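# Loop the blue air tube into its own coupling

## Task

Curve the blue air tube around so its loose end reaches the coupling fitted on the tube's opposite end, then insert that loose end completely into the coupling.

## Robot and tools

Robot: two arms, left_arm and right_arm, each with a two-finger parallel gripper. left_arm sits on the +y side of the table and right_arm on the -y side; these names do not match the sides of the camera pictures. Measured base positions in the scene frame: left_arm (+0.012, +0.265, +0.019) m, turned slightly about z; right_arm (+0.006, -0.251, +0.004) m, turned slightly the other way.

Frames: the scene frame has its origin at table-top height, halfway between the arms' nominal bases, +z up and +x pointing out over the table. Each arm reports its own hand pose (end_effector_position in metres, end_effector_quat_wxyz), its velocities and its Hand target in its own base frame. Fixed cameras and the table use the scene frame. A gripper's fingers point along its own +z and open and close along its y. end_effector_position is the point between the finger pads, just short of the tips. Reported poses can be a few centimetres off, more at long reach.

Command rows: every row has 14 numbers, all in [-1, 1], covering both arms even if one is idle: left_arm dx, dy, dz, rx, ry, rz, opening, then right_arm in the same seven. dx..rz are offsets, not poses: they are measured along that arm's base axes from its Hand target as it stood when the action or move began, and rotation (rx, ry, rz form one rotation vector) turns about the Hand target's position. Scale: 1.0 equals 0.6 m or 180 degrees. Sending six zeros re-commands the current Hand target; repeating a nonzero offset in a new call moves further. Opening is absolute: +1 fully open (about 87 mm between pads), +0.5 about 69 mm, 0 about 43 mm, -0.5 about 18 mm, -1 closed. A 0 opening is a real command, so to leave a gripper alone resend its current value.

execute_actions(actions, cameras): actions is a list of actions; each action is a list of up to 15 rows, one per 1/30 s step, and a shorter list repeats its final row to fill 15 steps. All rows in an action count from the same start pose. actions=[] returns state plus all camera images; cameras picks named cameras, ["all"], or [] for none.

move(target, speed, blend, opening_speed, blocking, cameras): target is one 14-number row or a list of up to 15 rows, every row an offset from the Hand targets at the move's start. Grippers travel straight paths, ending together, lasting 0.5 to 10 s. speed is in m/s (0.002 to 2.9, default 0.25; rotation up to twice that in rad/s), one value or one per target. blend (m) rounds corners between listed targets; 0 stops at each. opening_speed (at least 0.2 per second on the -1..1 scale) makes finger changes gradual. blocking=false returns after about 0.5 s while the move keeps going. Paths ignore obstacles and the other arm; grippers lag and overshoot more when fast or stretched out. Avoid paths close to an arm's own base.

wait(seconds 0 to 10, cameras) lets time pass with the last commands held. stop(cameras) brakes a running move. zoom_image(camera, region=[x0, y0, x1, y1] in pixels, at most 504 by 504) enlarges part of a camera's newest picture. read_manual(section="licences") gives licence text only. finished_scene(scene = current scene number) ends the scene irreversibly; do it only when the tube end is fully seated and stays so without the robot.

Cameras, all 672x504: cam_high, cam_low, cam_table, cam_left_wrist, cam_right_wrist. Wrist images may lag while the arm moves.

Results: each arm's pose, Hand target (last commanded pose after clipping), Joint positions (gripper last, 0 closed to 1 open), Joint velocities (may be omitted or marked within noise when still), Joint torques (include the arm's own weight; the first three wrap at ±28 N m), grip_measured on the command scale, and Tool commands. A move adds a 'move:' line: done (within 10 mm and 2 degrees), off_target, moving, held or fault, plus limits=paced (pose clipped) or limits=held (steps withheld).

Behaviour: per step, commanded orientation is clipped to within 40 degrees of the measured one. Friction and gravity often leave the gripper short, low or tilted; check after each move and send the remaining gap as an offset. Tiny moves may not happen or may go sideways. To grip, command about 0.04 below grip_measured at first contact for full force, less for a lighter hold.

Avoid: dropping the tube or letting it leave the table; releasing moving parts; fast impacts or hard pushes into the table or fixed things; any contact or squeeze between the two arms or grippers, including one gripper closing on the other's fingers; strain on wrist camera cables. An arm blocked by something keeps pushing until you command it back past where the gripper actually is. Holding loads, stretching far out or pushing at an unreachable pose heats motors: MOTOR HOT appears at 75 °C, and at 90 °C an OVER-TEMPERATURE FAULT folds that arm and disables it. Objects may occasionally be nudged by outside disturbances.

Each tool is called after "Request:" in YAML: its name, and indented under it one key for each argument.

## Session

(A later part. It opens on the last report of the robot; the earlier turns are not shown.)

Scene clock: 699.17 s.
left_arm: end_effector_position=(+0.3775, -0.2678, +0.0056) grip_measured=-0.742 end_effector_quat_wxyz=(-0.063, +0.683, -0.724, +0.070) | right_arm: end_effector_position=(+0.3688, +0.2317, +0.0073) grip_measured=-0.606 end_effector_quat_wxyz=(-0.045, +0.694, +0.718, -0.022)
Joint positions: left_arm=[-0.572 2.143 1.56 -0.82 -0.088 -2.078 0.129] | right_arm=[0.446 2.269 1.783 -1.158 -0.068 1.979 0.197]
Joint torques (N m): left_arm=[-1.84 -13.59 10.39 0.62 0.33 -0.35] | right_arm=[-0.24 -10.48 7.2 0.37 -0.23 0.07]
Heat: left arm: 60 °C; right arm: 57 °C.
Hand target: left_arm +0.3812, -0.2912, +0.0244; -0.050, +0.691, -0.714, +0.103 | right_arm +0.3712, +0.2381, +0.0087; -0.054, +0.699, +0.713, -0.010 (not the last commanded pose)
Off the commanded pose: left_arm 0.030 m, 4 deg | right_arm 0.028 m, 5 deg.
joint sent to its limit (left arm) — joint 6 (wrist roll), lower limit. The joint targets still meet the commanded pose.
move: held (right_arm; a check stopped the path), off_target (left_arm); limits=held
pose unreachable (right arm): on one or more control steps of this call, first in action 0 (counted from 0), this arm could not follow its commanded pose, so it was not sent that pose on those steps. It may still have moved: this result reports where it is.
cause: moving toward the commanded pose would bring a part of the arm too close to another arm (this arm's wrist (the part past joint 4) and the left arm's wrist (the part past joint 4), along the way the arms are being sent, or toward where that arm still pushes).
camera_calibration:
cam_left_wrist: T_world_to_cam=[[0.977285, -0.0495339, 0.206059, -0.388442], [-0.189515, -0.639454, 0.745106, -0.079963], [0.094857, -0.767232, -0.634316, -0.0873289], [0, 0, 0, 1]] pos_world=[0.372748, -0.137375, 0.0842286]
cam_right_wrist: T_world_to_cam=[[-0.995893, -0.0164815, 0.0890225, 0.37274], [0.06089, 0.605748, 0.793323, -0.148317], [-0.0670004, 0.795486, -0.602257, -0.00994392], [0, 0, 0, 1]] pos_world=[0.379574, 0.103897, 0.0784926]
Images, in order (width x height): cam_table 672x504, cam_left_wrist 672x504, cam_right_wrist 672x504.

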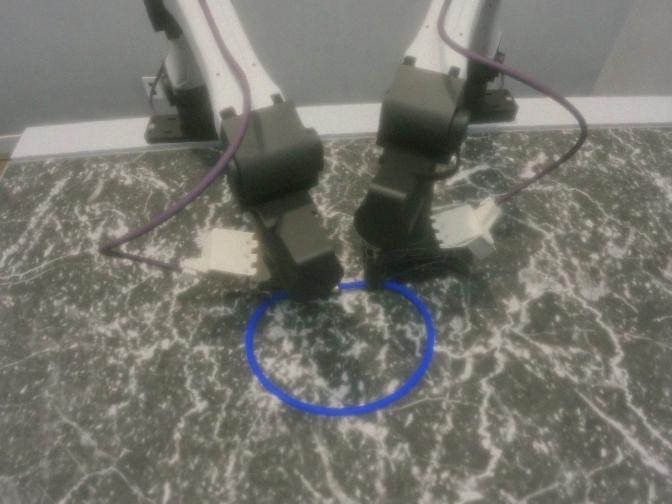

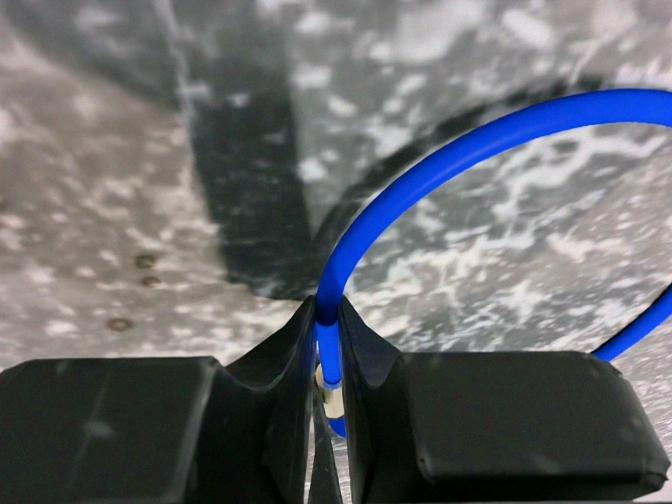

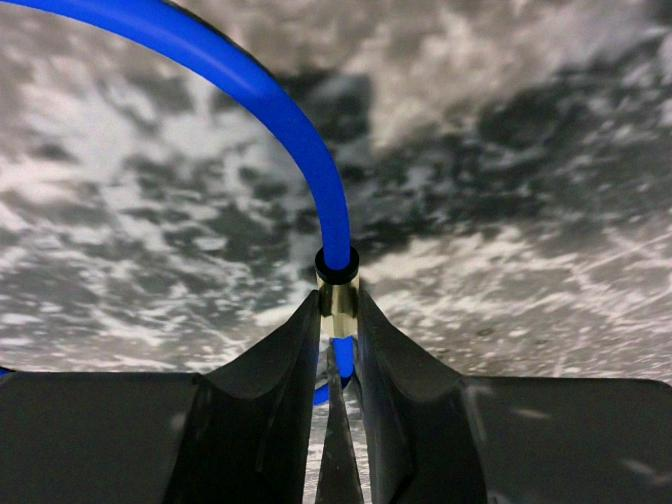

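Request:
move:
  target:
    - [0,0.028,-0.012,0,0,0.0,-1,0,0,0.0,0.0,0.0,0,-1]
    - [0,0.028,-0.012,0,0,0.0,-0.66,0,0,0.0,0.0,0.0,0,-1]
    - [0,0.028,-0.016,-0.055,0,0.0,-0.66,0,0,0.0,0.0,0.0,0,-1]
  speed: 0.04
  opening_speed: 0.5
  cameras: ["cam_table","cam_left_wrist","cam_right_wrist"]

Request:
zoom_image:
  camera: "cam_left_wrist"
  region: [260, 250, 420, 410]

Request:
zoom_image:
  camera: "cam_table"
  region: [310, 250, 400, 312]

Scene clock: 725.37 s.
left_arm: end_effector_position=(+0.3814, -0.2674, +0.0024) grip_measured=-0.659 end_effector_quat_wxyz=(-0.003, +0.695, -0.705, +0.140) | right_arm: end_effector_position=(+0.3680, +0.2325, +0.0077) grip_measured=-0.606 end_effector_quat_wxyz=(-0.048, +0.693, +0.719, -0.022)
Joint positions: left_arm=[-0.506 2.087 1.401 -0.613 0.073 -2.071 0.171] | right_arm=[0.446 2.269 1.783 -1.16 -0.074 1.978 0.197]
Joint torques (N m): left_arm=[0.06 -14.57 5.19 1.07 0.4 -0.06] | right_arm=[-0.24 -10.5 7.2 0.39 -0.16 0.07]
Heat: left arm: 59 °C; right arm: 55 °C.
Hand target: left_arm +0.3811, -0.2745, +0.0147; +0.009, +0.692, -0.703, +0.164 | right_arm +0.3712, +0.2381, +0.0087; -0.054, +0.699, +0.713, -0.010
Off the commanded pose: left_arm 0.014 m, 3 deg | right_arm 0.007 m, 2 deg.
move: off_target (left_arm); target 2's new opening was sent with left_arm's hand 0.017 m and 4 deg from that target
camera_calibration:
cam_left_wrist: T_world_to_cam=[[0.97579, 0.0148752, 0.218205, -0.373709], [-0.182496, -0.494482, 0.849813, -0.0407675], [0.12054, -0.86906, -0.479796, -0.126785], [0, 0, 0, 1]] pos_world=[0.372504, -0.124784, 0.0553589]
cam_right_wrist: T_world_to_cam=[[-0.99551, -0.0180628, 0.0929186, 0.372097], [0.0633905, 0.601788, 0.796136, -0.149104], [-0.0702977, 0.798452, -0.597941, -0.00994852], [0, 0, 0, 1]] pos_world=[0.379178, 0.104394, 0.0781841]
Images, in order (width x height): cam_table 672x504, cam_left_wrist 672x504, cam_right_wrist 672x504.

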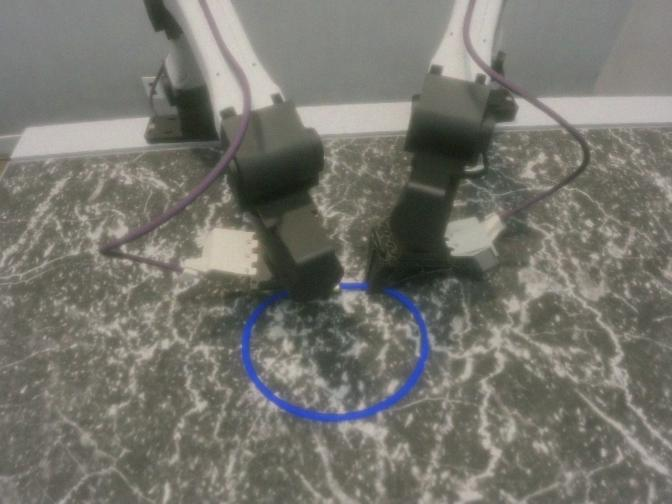

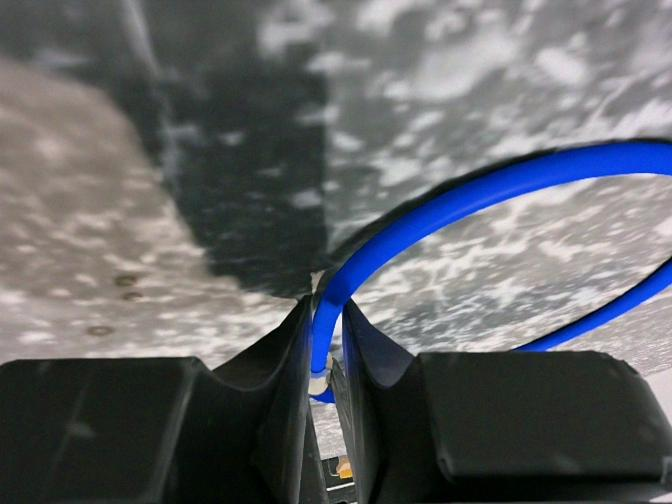

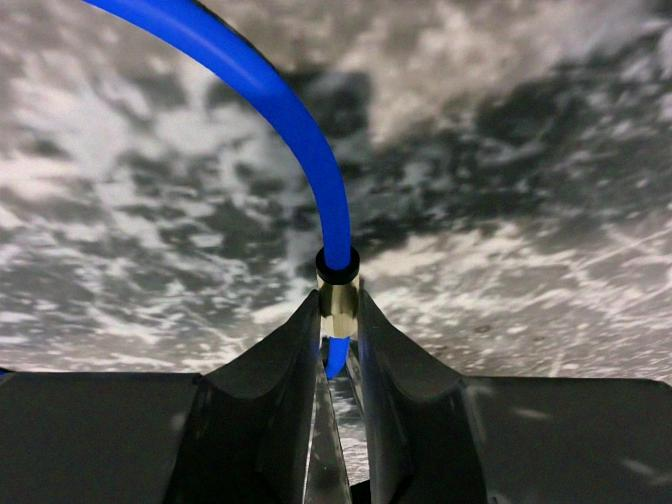

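Scaled by 3.150 from the camera's 672x504 image, which has a finer 960x720 frame.

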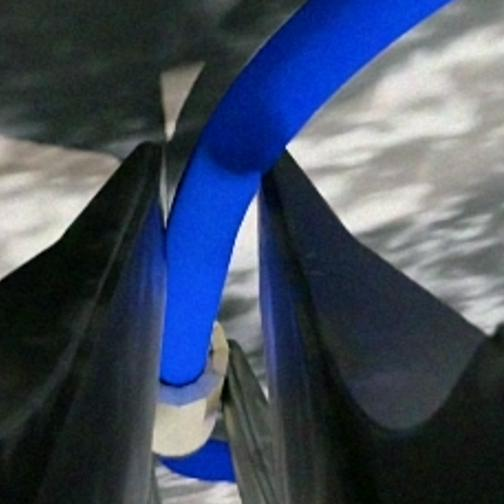

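Scaled by 5.600 from the camera's 672x504 image, which has a finer 960x720 frame.

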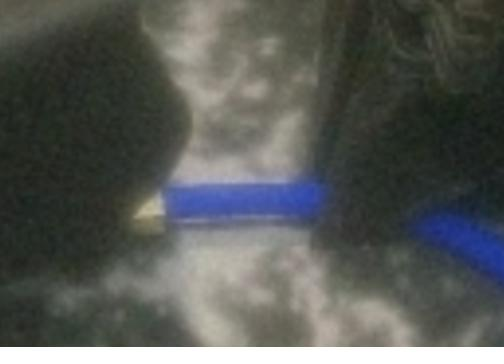

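Request:
move:
  target:
    - [0,0.0,0,0,0,0.0,-1,0,0,0.0,0.0,0.0,0,-1]
    - [0,0.0,0,0,0,0.0,-1,0,0,0.0,0.0,0.0,0,-1]
    - [0,0.0,0,0,0,0.0,-1,0,0,0.0,0.0,0.0,0,-0.55]
    - [0,0.0,0,0,0,0.0,-1,0,0,0.008,0.05,0.0,0,-0.55]
    - [0,0.0,0,0,0,0.0,-1,0,0,0.008,0.05,0.0,0,-1]
  speed: 0.04
  opening_speed: 0.5
  cameras: ["cam_table","cam_left_wrist","cam_right_wrist"]

Request:
zoom_image:
  camera: "cam_left_wrist"
  region: [260, 250, 420, 410]

Request:
zoom_image:
  camera: "cam_right_wrist"
  region: [260, 230, 420, 390]

Request:
zoom_image:
  camera: "cam_table"
  region: [310, 250, 400, 312]

Scene clock: 737.80 s.
left_arm: end_effector_position=(+0.3800, -0.2684, +0.0025) grip_measured=-0.738 end_effector_quat_wxyz=(+0.000, +0.691, -0.709, +0.141) | right_arm: end_effector_position=(+0.3721, +0.2333, +0.0044) grip_measured=-0.574 end_effector_quat_wxyz=(-0.097, +0.690, +0.717, +0.029)
Joint positions: left_arm=[-0.506 2.087 1.4 -0.613 0.081 -2.062 0.131] | right_arm=[0.392 2.243 1.691 -1.043 -0.202 1.923 0.213]
Joint torques (N m): left_arm=[0.09 -14.56 5.29 1.06 0.32 -0.16] | right_arm=[-0.49 -12.49 5.49 0.44 -0.43 0.01]
Heat: left arm: 59 °C; right arm: 56 °C.
Hand target: left_arm +0.3812, -0.2745, +0.0147; +0.009, +0.692, -0.703, +0.164 | right_arm +0.3711, +0.2381, +0.0134; -0.109, +0.693, +0.711, +0.046
Off the commanded pose: left_arm 0.014 m, 3 deg | right_arm 0.010 m, 2 deg.
move: off_target (left_arm)
camera_calibration:
cam_left_wrist: T_world_to_cam=[[0.976414, 0.00520734, 0.215846, -0.375253], [-0.185816, -0.488822, 0.852364, -0.0387442], [0.109949, -0.872368, -0.476325, -0.124253], [0, 0, 0, 1]] pos_world=[0.372864, -0.125379, 0.054836]
cam_right_wrist: T_world_to_cam=[[-0.995682, -0.0257257, 0.0891943, 0.378503], [0.065783, 0.482403, 0.873476, -0.1206], [-0.0654983, 0.875572, -0.478627, -0.0325397], [0, 0, 0, 1]] pos_world=[0.382671, 0.0964058, 0.0560062]
Images, in order (width x height): cam_table 672x504, cam_left_wrist 672x504, cam_right_wrist 672x504.

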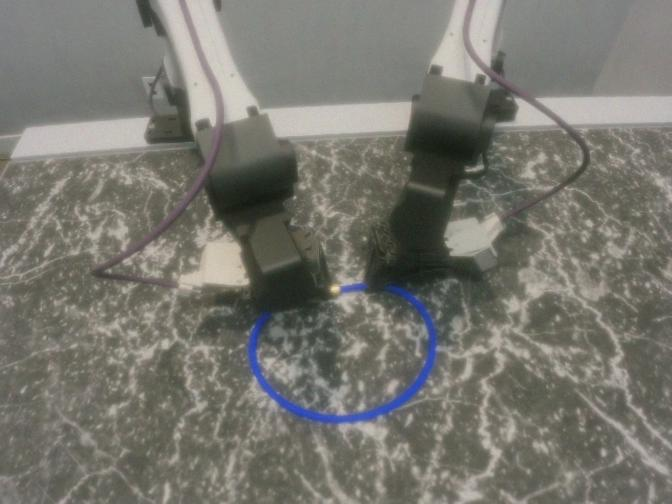

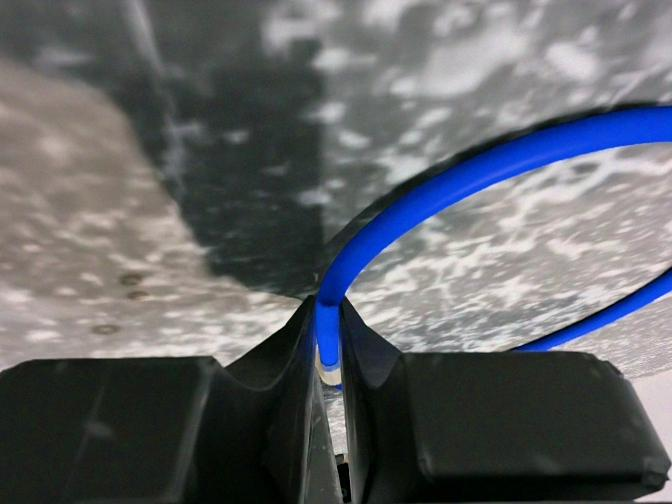

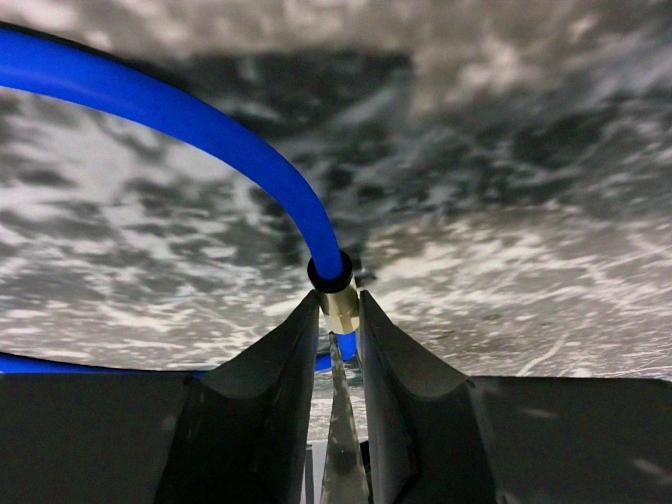

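Scaled by 3.150 from the camera's 672x504 image, which has a finer 960x720 frame.

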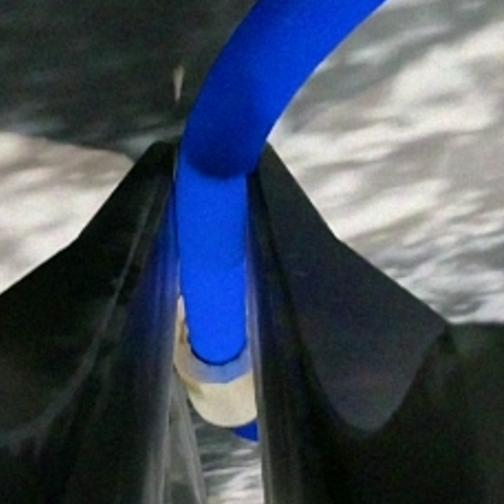

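Scaled by 3.150 from the camera's 672x504 image, which has a finer 960x720 frame.

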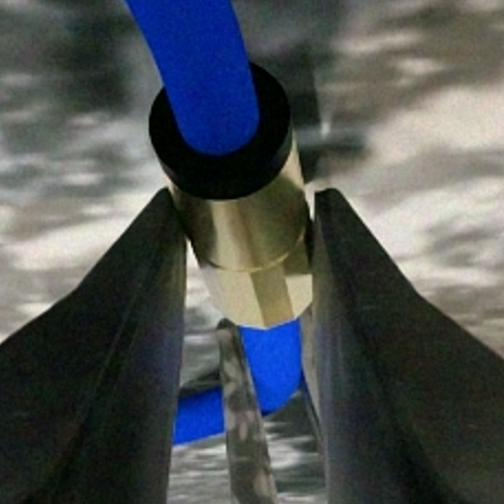

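Scaled by 5.600 from the camera's 672x504 image, which has a finer 960x720 frame.

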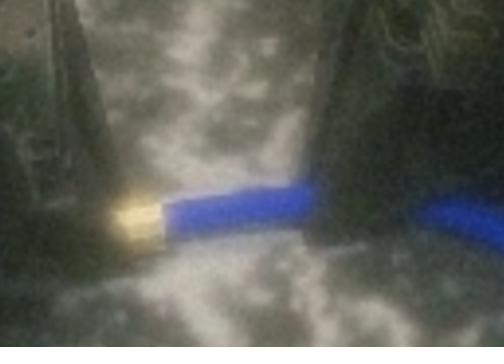

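Request:
move:
  target:
    - [0,0.0,0,0,0,0.0,-1,0,0,0.0,0.0,0.0,0,-0.52]
    - [0,0.0,0,0,0,0.0,-1,0,0,0.0,0,0.0,0.06,-0.52]
    - [0,0.0,0,0,0,0.0,-1,0,0,0,0,0.0,0.06,-1]
  speed: 0.05
  opening_speed: 0.5
  cameras: ["cam_table","cam_left_wrist","cam_right_wrist"]

Request:
zoom_image:
  camera: "cam_right_wrist"
  region: [260, 230, 420, 390]

Request:
zoom_image:
  camera: "cam_table"
  region: [310, 250, 400, 312]

Scene clock: 748.70 s.
left_arm: end_effector_position=(+0.3778, -0.2702, +0.0024) grip_measured=-0.741 end_effector_quat_wxyz=(+0.008, +0.690, -0.709, +0.142) | right_arm: end_effector_position=(+0.3743, +0.2331, +0.0104) grip_measured=-0.586 end_effector_quat_wxyz=(-0.095, +0.624, +0.775, +0.037)
Joint positions: left_arm=[-0.506 2.087 1.397 -0.613 0.096 -2.062 0.13] | right_arm=[0.385 2.275 1.768 -1.092 -0.202 1.737 0.207]
Joint torques (N m): left_arm=[0.08 -14.57 5.46 1.07 0.17 -0.17] | right_arm=[-0.13 -9.5 9.78 -0.02 -0.36 -0.1]
Heat: left arm: 59 °C; right arm: 58 °C.
Hand target: left_arm +0.3812, -0.2745, +0.0147; +0.009, +0.692, -0.703, +0.164 | right_arm +0.3711, +0.2381, +0.0133; -0.113, +0.623, +0.773, +0.035
Off the commanded pose: left_arm 0.014 m, 3 deg | right_arm 0.007 m, 2 deg.
move: off_target (left_arm); target 3's new opening was sent with right_arm's hand 0.009 m and 3 deg from that target
camera_calibration:
cam_left_wrist: T_world_to_cam=[[0.978448, 0.00367163, 0.206459, -0.374198], [-0.179619, -0.478091, 0.859748, -0.039463], [0.101863, -0.878303, -0.467128, -0.124189], [0, 0, 0, 1]] pos_world=[0.371696, -0.126568, 0.0531731]
cam_right_wrist: T_world_to_cam=[[-0.978026, -0.200032, 0.0587477, 0.414407], [-0.043043, 0.469459, 0.881904, -0.0822799], [-0.203989, 0.859997, -0.467754, 0.0260544], [0, 0, 0, 1]] pos_world=[0.407074, 0.0991151, 0.0604046]
Images, in order (width x height): cam_table 672x504, cam_left_wrist 672x504, cam_right_wrist 672x504.

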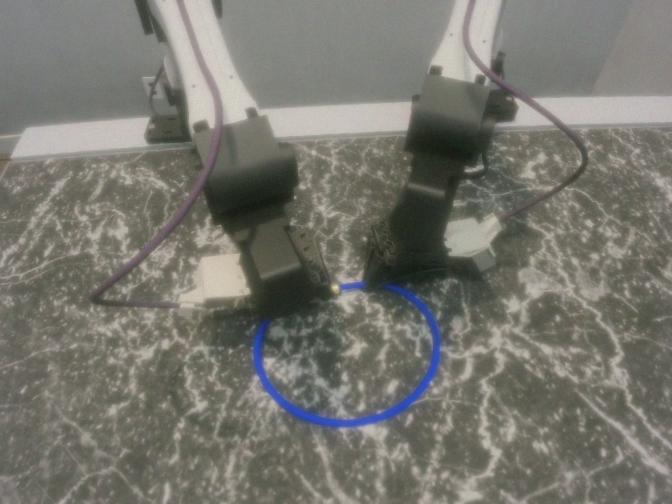

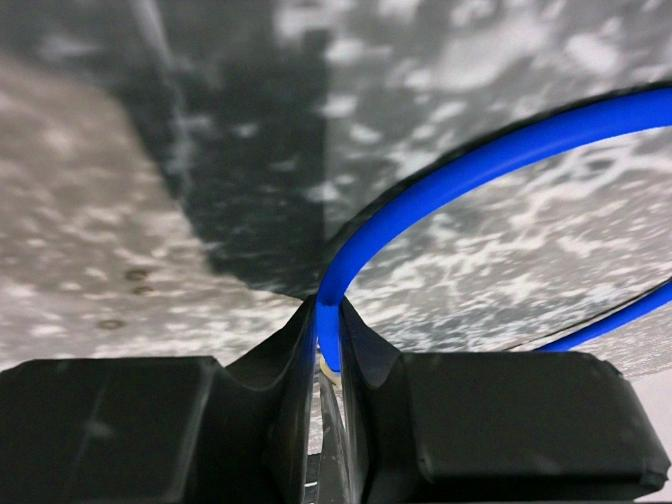

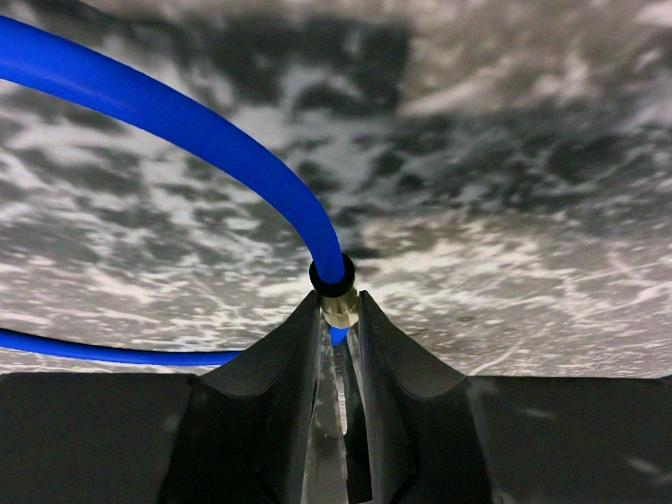

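Scaled by 3.150 from the camera's 672x504 image, which has a finer 960x720 frame.

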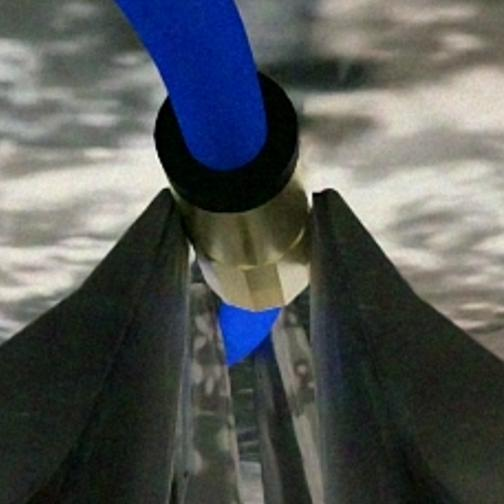

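Scaled by 5.600 from the camera's 672x504 image, which has a finer 960x720 frame.

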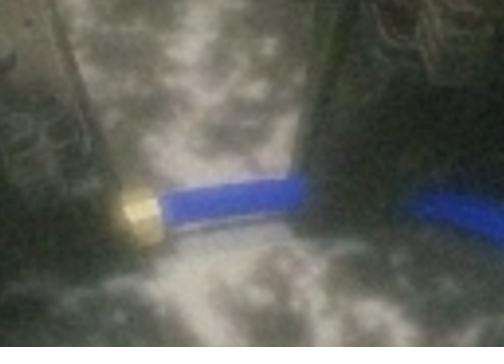

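Request:
move:
  target: [0,0.0,0,0,0,0.0,-1,0.0,0.0,-0.005,0,0.0,-0.085,-1]
  speed: 0.05
  cameras: ["cam_table","cam_left_wrist","cam_right_wrist"]

Request:
zoom_image:
  camera: "cam_left_wrist"
  region: [260, 250, 420, 410]

Request:
zoom_image:
  camera: "cam_right_wrist"
  region: [260, 230, 420, 390]

Request:
zoom_image:
  camera: "cam_table"
  region: [310, 250, 400, 312]

Scene clock: 756.40 s.
left_arm: end_effector_position=(+0.3778, -0.2702, +0.0024) grip_measured=-0.741 end_effector_quat_wxyz=(+0.008, +0.690, -0.709, +0.142) | right_arm: end_effector_position=(+0.3684, +0.2316, +0.0041) grip_measured=-0.588 end_effector_quat_wxyz=(-0.106, +0.708, +0.697, +0.034)
Joint positions: left_arm=[-0.506 2.087 1.397 -0.613 0.096 -2.062 0.13] | right_arm=[0.385 2.216 1.639 -1.013 -0.223 1.969 0.206]
Joint torques (N m): left_arm=[0.09 -14.58 5.48 1.07 0.17 -0.17] | right_arm=[0.4 -12.07 5.42 0.62 -0.2 0.38]
Heat: left arm: 59 °C; right arm: 57 °C.
Hand target: left_arm +0.3812, -0.2745, +0.0147; +0.009, +0.692, -0.703, +0.164 | right_arm +0.3711, +0.2381, +0.0103; -0.107, +0.720, +0.683, +0.050
Off the commanded pose: left_arm 0.013 m, 3 deg | right_arm 0.009 m, 3 deg.
move: off_target (left_arm, right_arm)
camera_calibration:
cam_left_wrist: T_world_to_cam=[[0.978448, 0.00367163, 0.206459, -0.374198], [-0.179619, -0.478091, 0.859748, -0.039463], [0.101863, -0.878303, -0.467128, -0.124189], [0, 0, 0, 1]] pos_world=[0.371696, -0.126568, 0.0531731]
cam_right_wrist: T_world_to_cam=[[-0.994565, 0.0247685, 0.101125, 0.362582], [0.101069, 0.462867, 0.880647, -0.127811], [-0.0249949, 0.886081, -0.462855, -0.0488558], [0, 0, 0, 1]] pos_world=[0.372308, 0.093469, 0.053277]
Images, in order (width x height): cam_table 672x504, cam_left_wrist 672x504, cam_right_wrist 672x504.

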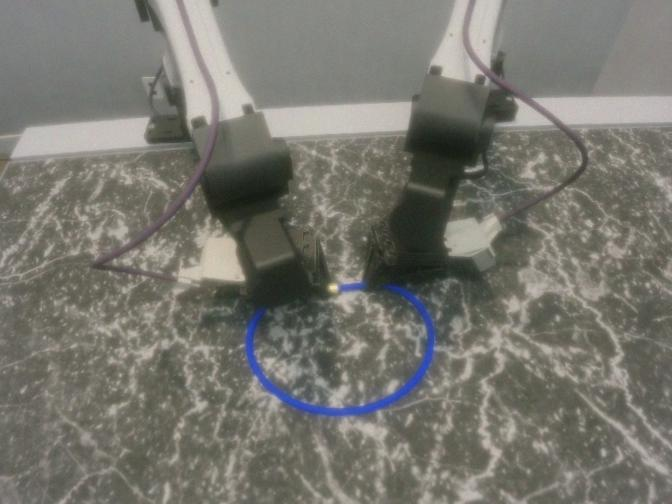

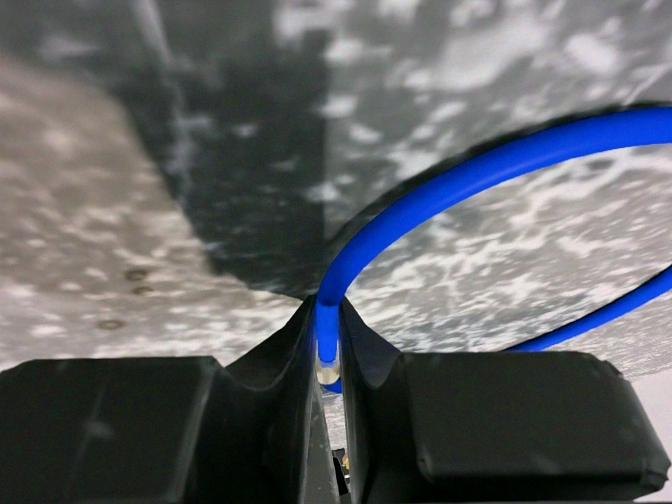

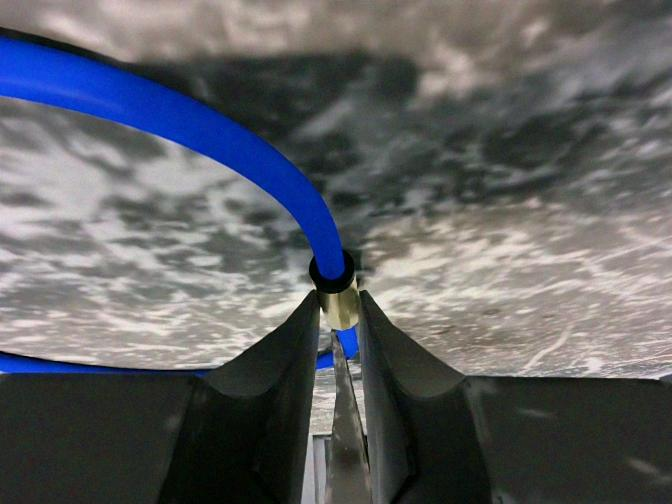

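Scaled by 3.150 from the camera's 672x504 image, which has a finer 960x720 frame.

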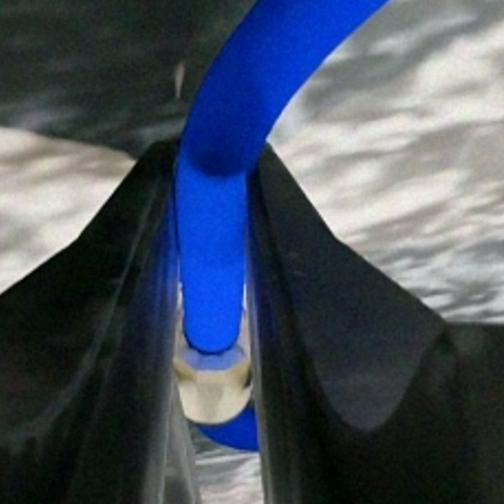

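Scaled by 3.150 from the camera's 672x504 image, which has a finer 960x720 frame.

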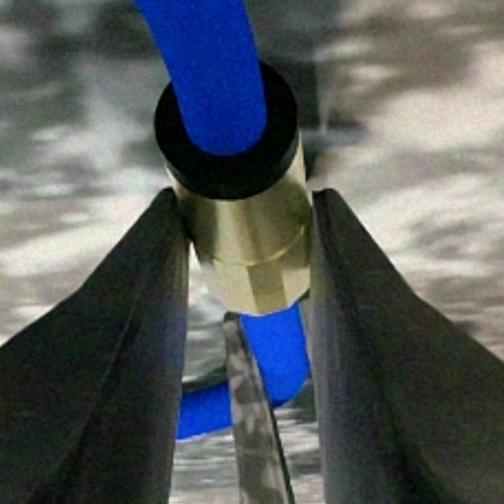

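Scaled by 5.600 from the camera's 672x504 image, which has a finer 960x720 frame.

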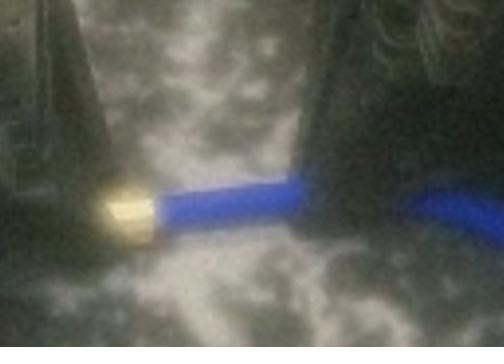

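Request:
move:
  target: [-0.012,-0.045,-0.005,0,0,0.0,-1,-0.014,0.045,0.0,0,0.0,0,-1]
  speed: 0.05
  cameras: ["cam_table","cam_left_wrist","cam_right_wrist"]

Request:
zoom_image:
  camera: "cam_left_wrist"
  region: [260, 250, 420, 410]

Request:
zoom_image:
  camera: "cam_right_wrist"
  region: [260, 230, 420, 390]

Request:
zoom_image:
  camera: "cam_table"
  region: [310, 250, 400, 312]

Scene clock: 762.20 s.
left_arm: end_effector_position=(+0.3774, -0.2719, +0.0018) grip_measured=-0.741 end_effector_quat_wxyz=(-0.009, +0.690, -0.710, +0.136) | right_arm: end_effector_position=(+0.3685, +0.2334, +0.0037) grip_measured=-0.588 end_effector_quat_wxyz=(-0.085, +0.723, +0.685, +0.023)
Joint positions: left_arm=[-0.525 2.086 1.402 -0.618 0.056 -2.074 0.13] | right_arm=[0.409 2.208 1.639 -1.016 -0.176 2.033 0.206]
Joint torques (N m): left_arm=[-3.37 -11.56 8.55 1.07 0.52 -0.38] | right_arm=[4.3 -10.88 6.63 0.74 -0.7 0.4]
Heat: left arm: 59 °C; right arm: 58 °C.
Hand target: left_arm +0.3739, -0.3015, +0.0116; +0.009, +0.692, -0.703, +0.164 | right_arm +0.3627, +0.2652, +0.0104; -0.107, +0.720, +0.684, +0.050
Off the commanded pose: left_arm 0.031 m, 4 deg | right_arm 0.033 m, 4 deg.
joint sent to its limit (left arm) — joint 6 (wrist roll), lower limit. The joint targets still meet the commanded pose.
move: off_target (left_arm, right_arm)
camera_calibration:
cam_left_wrist: T_world_to_cam=[[0.974826, 0.000282841, 0.222967, -0.373283], [-0.192305, -0.505019, 0.841412, -0.0423323], [0.11284, -0.863108, -0.492251, -0.125972], [0, 0, 0, 1]] pos_world=[0.36996, -0.13, 0.0568388]
cam_right_wrist: T_world_to_cam=[[-0.993918, 0.0670054, 0.087391, 0.352592], [0.109254, 0.500523, 0.858802, -0.139903], [0.0138031, 0.863126, -0.504799, -0.0594078], [0, 0, 0, 1]] pos_world=[0.366552, 0.0976753, 0.0593462]
Images, in order (width x height): cam_table 672x504, cam_left_wrist 672x504, cam_right_wrist 672x504.

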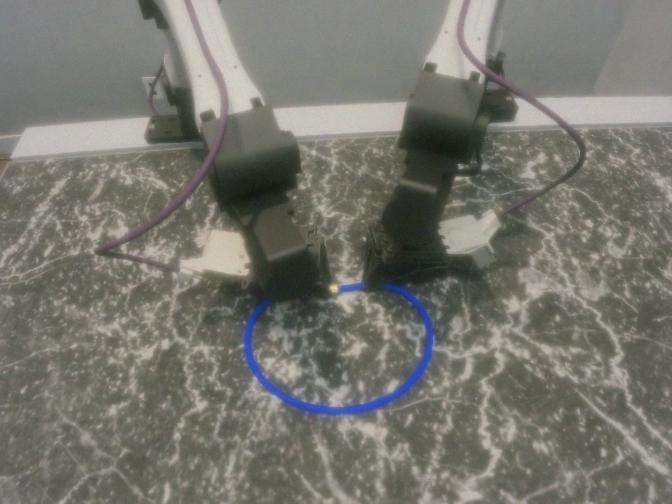

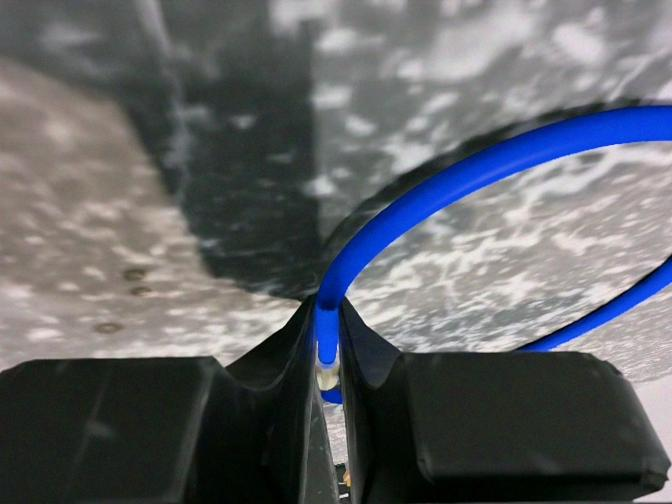

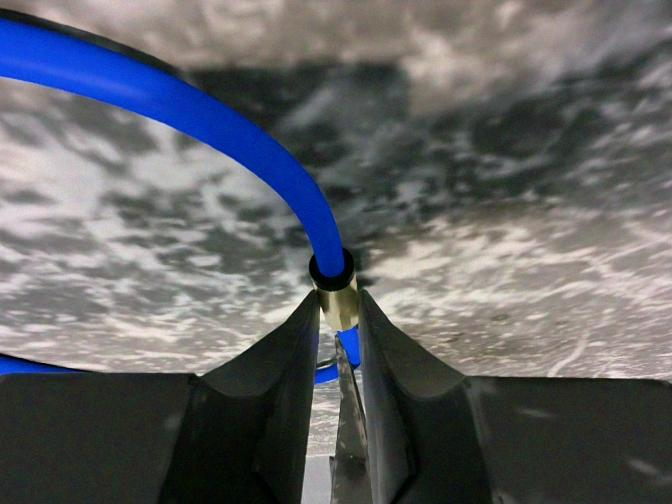

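Scaled by 3.150 from the camera's 672x504 image, which has a finer 960x720 frame.

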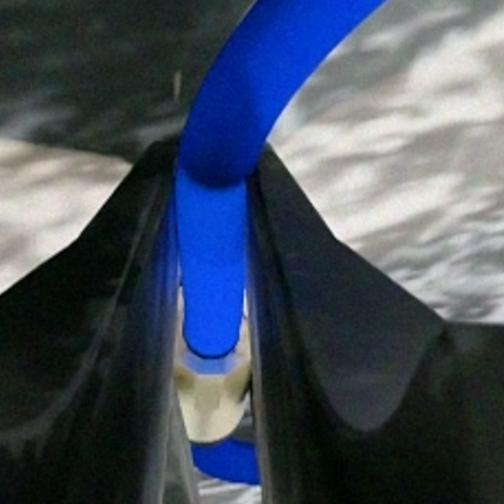

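Scaled by 3.150 from the camera's 672x504 image, which has a finer 960x720 frame.

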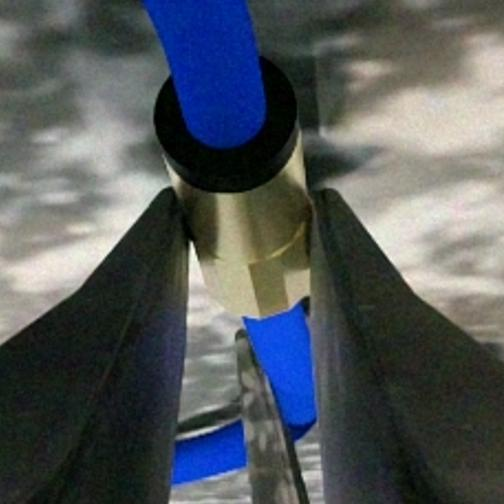

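Scaled by 5.600 from the camera's 672x504 image, which has a finer 960x720 frame.

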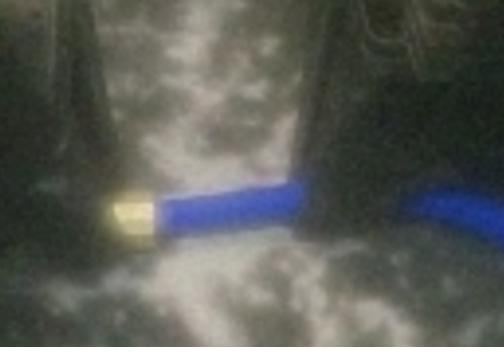

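Request:
move:
  target: [-0.01,-0.035,0,0,0,0.0,-1,-0.01,0.035,0.0,0,0.0,0.0,-1]
  speed: 0.05
  cameras: ["cam_table","cam_left_wrist","cam_right_wrist"]

Request:
zoom_image:
  camera: "cam_left_wrist"
  region: [260, 250, 420, 410]

Request:
zoom_image:
  camera: "cam_right_wrist"
  region: [260, 230, 420, 390]

Request:
zoom_image:
  camera: "cam_table"
  region: [310, 250, 400, 312]

Scene clock: 769.10 s.
left_arm: end_effector_position=(+0.3783, -0.2706, +0.0025) grip_measured=-0.741 end_effector_quat_wxyz=(-0.027, +0.688, -0.714, +0.129) | right_arm: end_effector_position=(+0.3680, +0.2322, +0.0033) grip_measured=-0.588 end_effector_quat_wxyz=(-0.072, +0.724, +0.686, +0.018)
Joint positions: left_arm=[-0.537 2.086 1.414 -0.635 0.015 -2.073 0.13] | right_arm=[0.419 2.204 1.639 -1.02 -0.148 2.042 0.206]
Joint torques (N m): left_arm=[-0.14 -11.69 6.82 0.85 0.13 -0.1] | right_arm=[-0.09 -10.03 7.16 0.4 -0.11 0.03]
Heat: left arm: 57 °C; right arm: 58 °C.
Hand target: left_arm +0.3783, -0.2751, +0.0039; -0.020, +0.689, -0.711, +0.136 (not the last commanded pose) | right_arm +0.3686, +0.2355, +0.0038; -0.076, +0.727, +0.682, +0.022 (not the last commanded pose)
Off the commanded pose: left_arm 0.054 m, 6 deg | right_arm 0.056 m, 5 deg.
move: held (left_arm, right_arm; a check stopped the path); limits=held
pose unreachable (left arm): on one or more control steps of this call, first in action 0 (counted from 0), this arm could not follow its commanded pose, so it was not sent that pose on those steps. It may still have moved: this result reports where it is.
cause: moving toward the commanded pose would bring a part of the arm too close to another arm (this arm's wrist (the part past joint 4) and the right arm's wrist (the part past joint 4), along the way the arms are being sent, or toward where that arm still pushes).
pose unreachable (right arm): on one or more control steps of this call, first in action 0 (counted from 0), this arm could not follow its commanded pose, so it was not sent that pose on those steps. It may still have moved: this result reports where it is.
cause: moving toward the commanded pose would bring a part of the arm too close to another arm (this arm's wrist (the part past joint 4) and the left arm's wrist (the part past joint 4), along the way the arms are being sent, or toward where that arm still pushes).
camera_calibration:
cam_left_wrist: T_world_to_cam=[[0.971008, -0.0110057, 0.238793, -0.375917], [-0.207426, -0.535311, 0.81879, -0.0445288], [0.118817, -0.844583, -0.522074, -0.121803], [0, 0, 0, 1]] pos_world=[0.370255, -0.130847, 0.0626359]
cam_right_wrist: T_world_to_cam=[[-0.994695, 0.0687077, 0.0765628, 0.352084], [0.101266, 0.523002, 0.846295, -0.141232], [0.0181045, 0.849558, -0.527185, -0.0568727], [0, 0, 0, 1]] pos_world=[0.365547, 0.0979904, 0.0625849]
Images, in order (width x height): cam_table 672x504, cam_left_wrist 672x504, cam_right_wrist 672x504.

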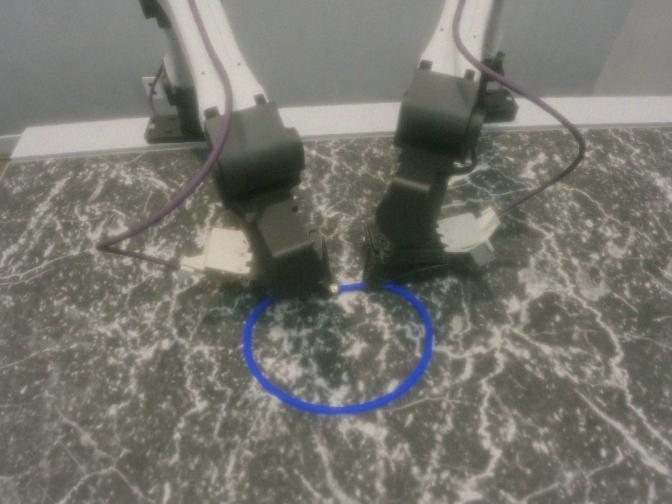

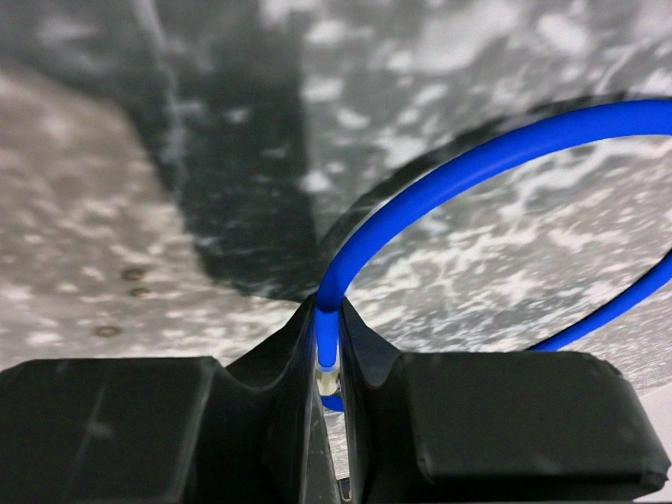

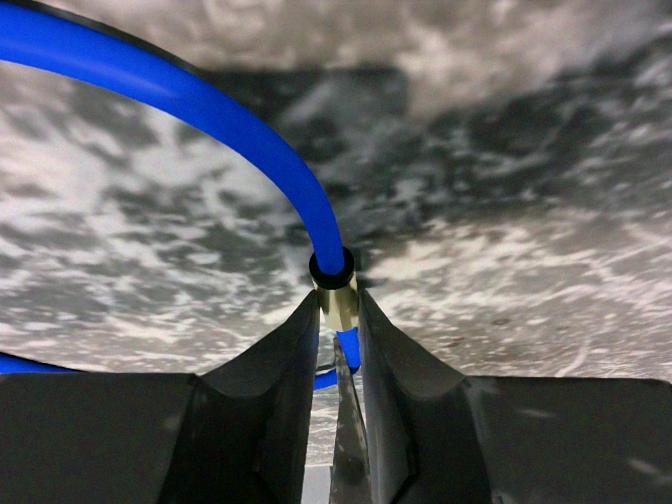

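Scaled by 3.150 from the camera's 672x504 image, which has a finer 960x720 frame.

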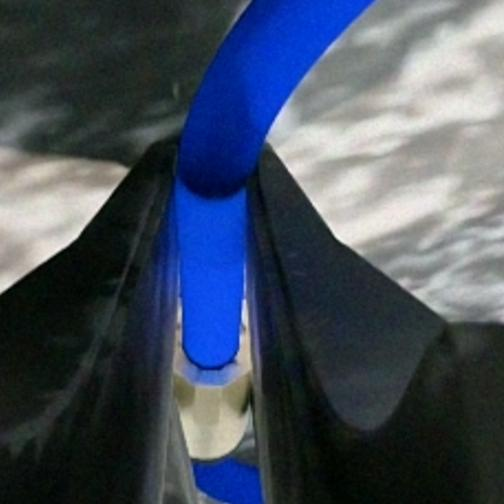

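Scaled by 3.150 from the camera's 672x504 image, which has a finer 960x720 frame.

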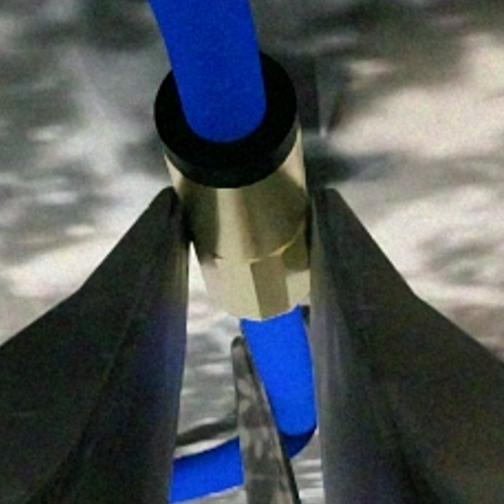

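Scaled by 5.600 from the camera's 672x504 image, which has a finer 960x720 frame.

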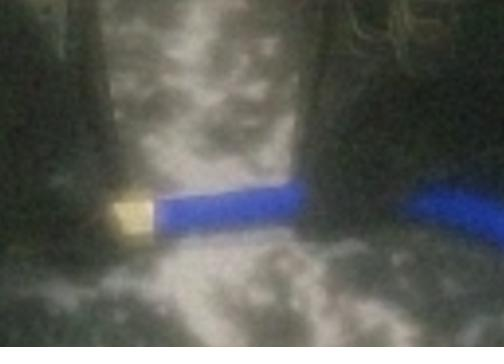

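Request:
move:
  target: [0.0,0.0,0.042,-0.04,0,0.0,-1,0,0.0,0.035,0.04,0.0,0.0,-1]
  speed: 0.05
  cameras: ["cam_table","cam_left_wrist","cam_right_wrist"]

Request:
zoom_image:
  camera: "cam_left_wrist"
  region: [260, 250, 420, 410]

Request:
zoom_image:
  camera: "cam_right_wrist"
  region: [260, 230, 420, 390]

Request:
zoom_image:
  camera: "cam_table"
  region: [310, 250, 400, 312]

Scene clock: 775.87 s.
left_arm: end_effector_position=(+0.3713, -0.2696, +0.0052) grip_measured=-0.741 end_effector_quat_wxyz=(+0.021, +0.690, -0.709, +0.143) | right_arm: end_effector_position=(+0.3617, +0.2314, +0.0098) grip_measured=-0.588 end_effector_quat_wxyz=(-0.117, +0.717, +0.686, +0.034)
Joint positions: left_arm=[-0.502 2.068 1.375 -0.615 0.122 -2.062 0.13] | right_arm=[0.384 2.186 1.608 -1.016 -0.243 1.996 0.206]
Joint torques (N m): left_arm=[0.59 -16.47 5.86 1.07 0.31 -0.11] | right_arm=[-1.17 -13 6.15 0.59 -0.42 0.03]
Heat: left arm: 57 °C; right arm: 58 °C.
Hand target: left_arm +0.3783, -0.2750, +0.0291; +0.023, +0.689, -0.701, +0.180 | right_arm +0.3687, +0.2354, +0.0248; -0.122, +0.721, +0.679, +0.065
Off the commanded pose: left_arm 0.026 m, 4 deg | right_arm 0.017 m, 4 deg.
move: off_target (left_arm, right_arm)
camera_calibration:
cam_left_wrist: T_world_to_cam=[[0.981658, 0.00462319, 0.190594, -0.369261], [-0.167104, -0.460404, 0.87184, -0.0426942], [0.0917806, -0.887698, -0.451186, -0.12065], [0, 0, 0, 1]] pos_world=[0.366427, -0.12505, 0.0531655]
cam_right_wrist: T_world_to_cam=[[-0.991599, 0.0514874, 0.118658, 0.347916], [0.12913, 0.447242, 0.885043, -0.138557], [-0.0075004, 0.89293, -0.450133, -0.0541963], [0, 0, 0, 1]] pos_world=[0.362478, 0.0924485, 0.0569498]
Images, in order (width x height): cam_table 672x504, cam_left_wrist 672x504, cam_right_wrist 672x504.

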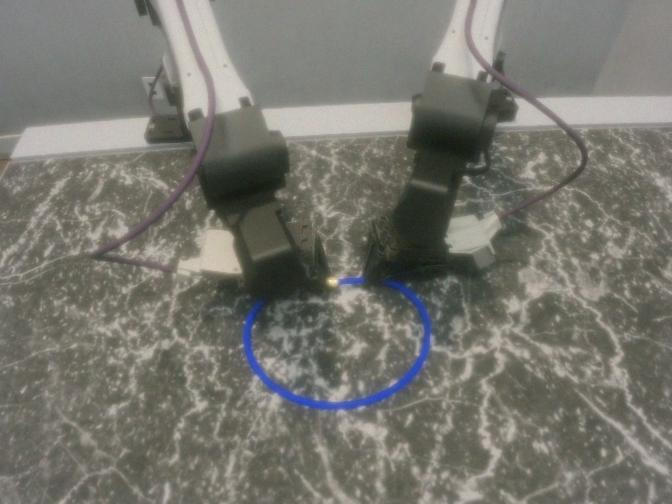

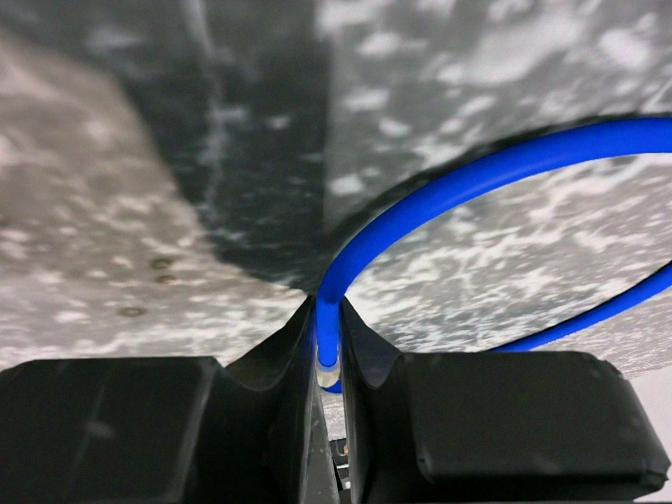

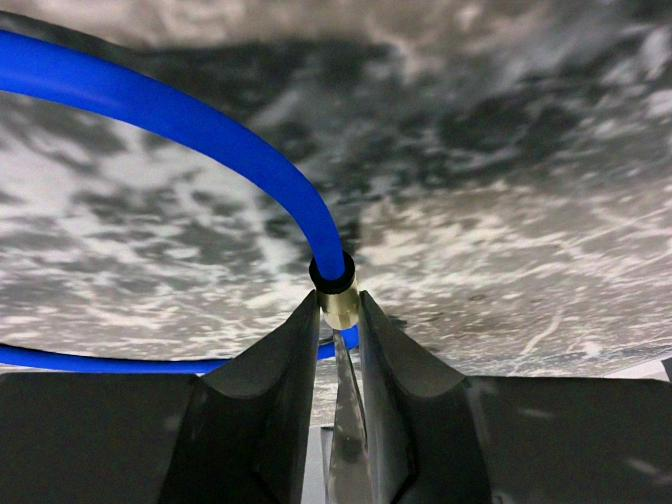

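Scaled by 3.150 from the camera's 672x504 image, which has a finer 960x720 frame.

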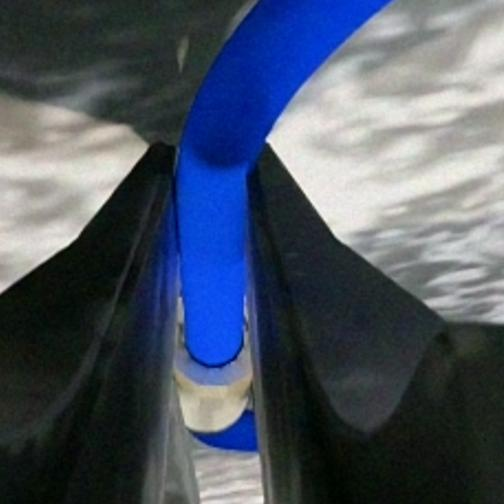

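Scaled by 3.150 from the camera's 672x504 image, which has a finer 960x720 frame.

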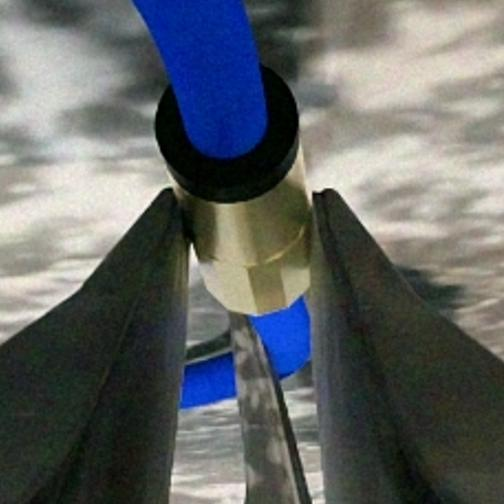

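Scaled by 5.600 from the camera's 672x504 image, which has a finer 960x720 frame.

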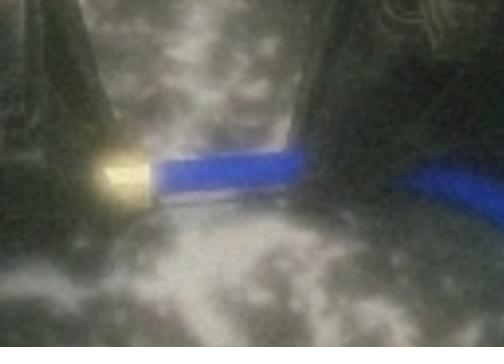

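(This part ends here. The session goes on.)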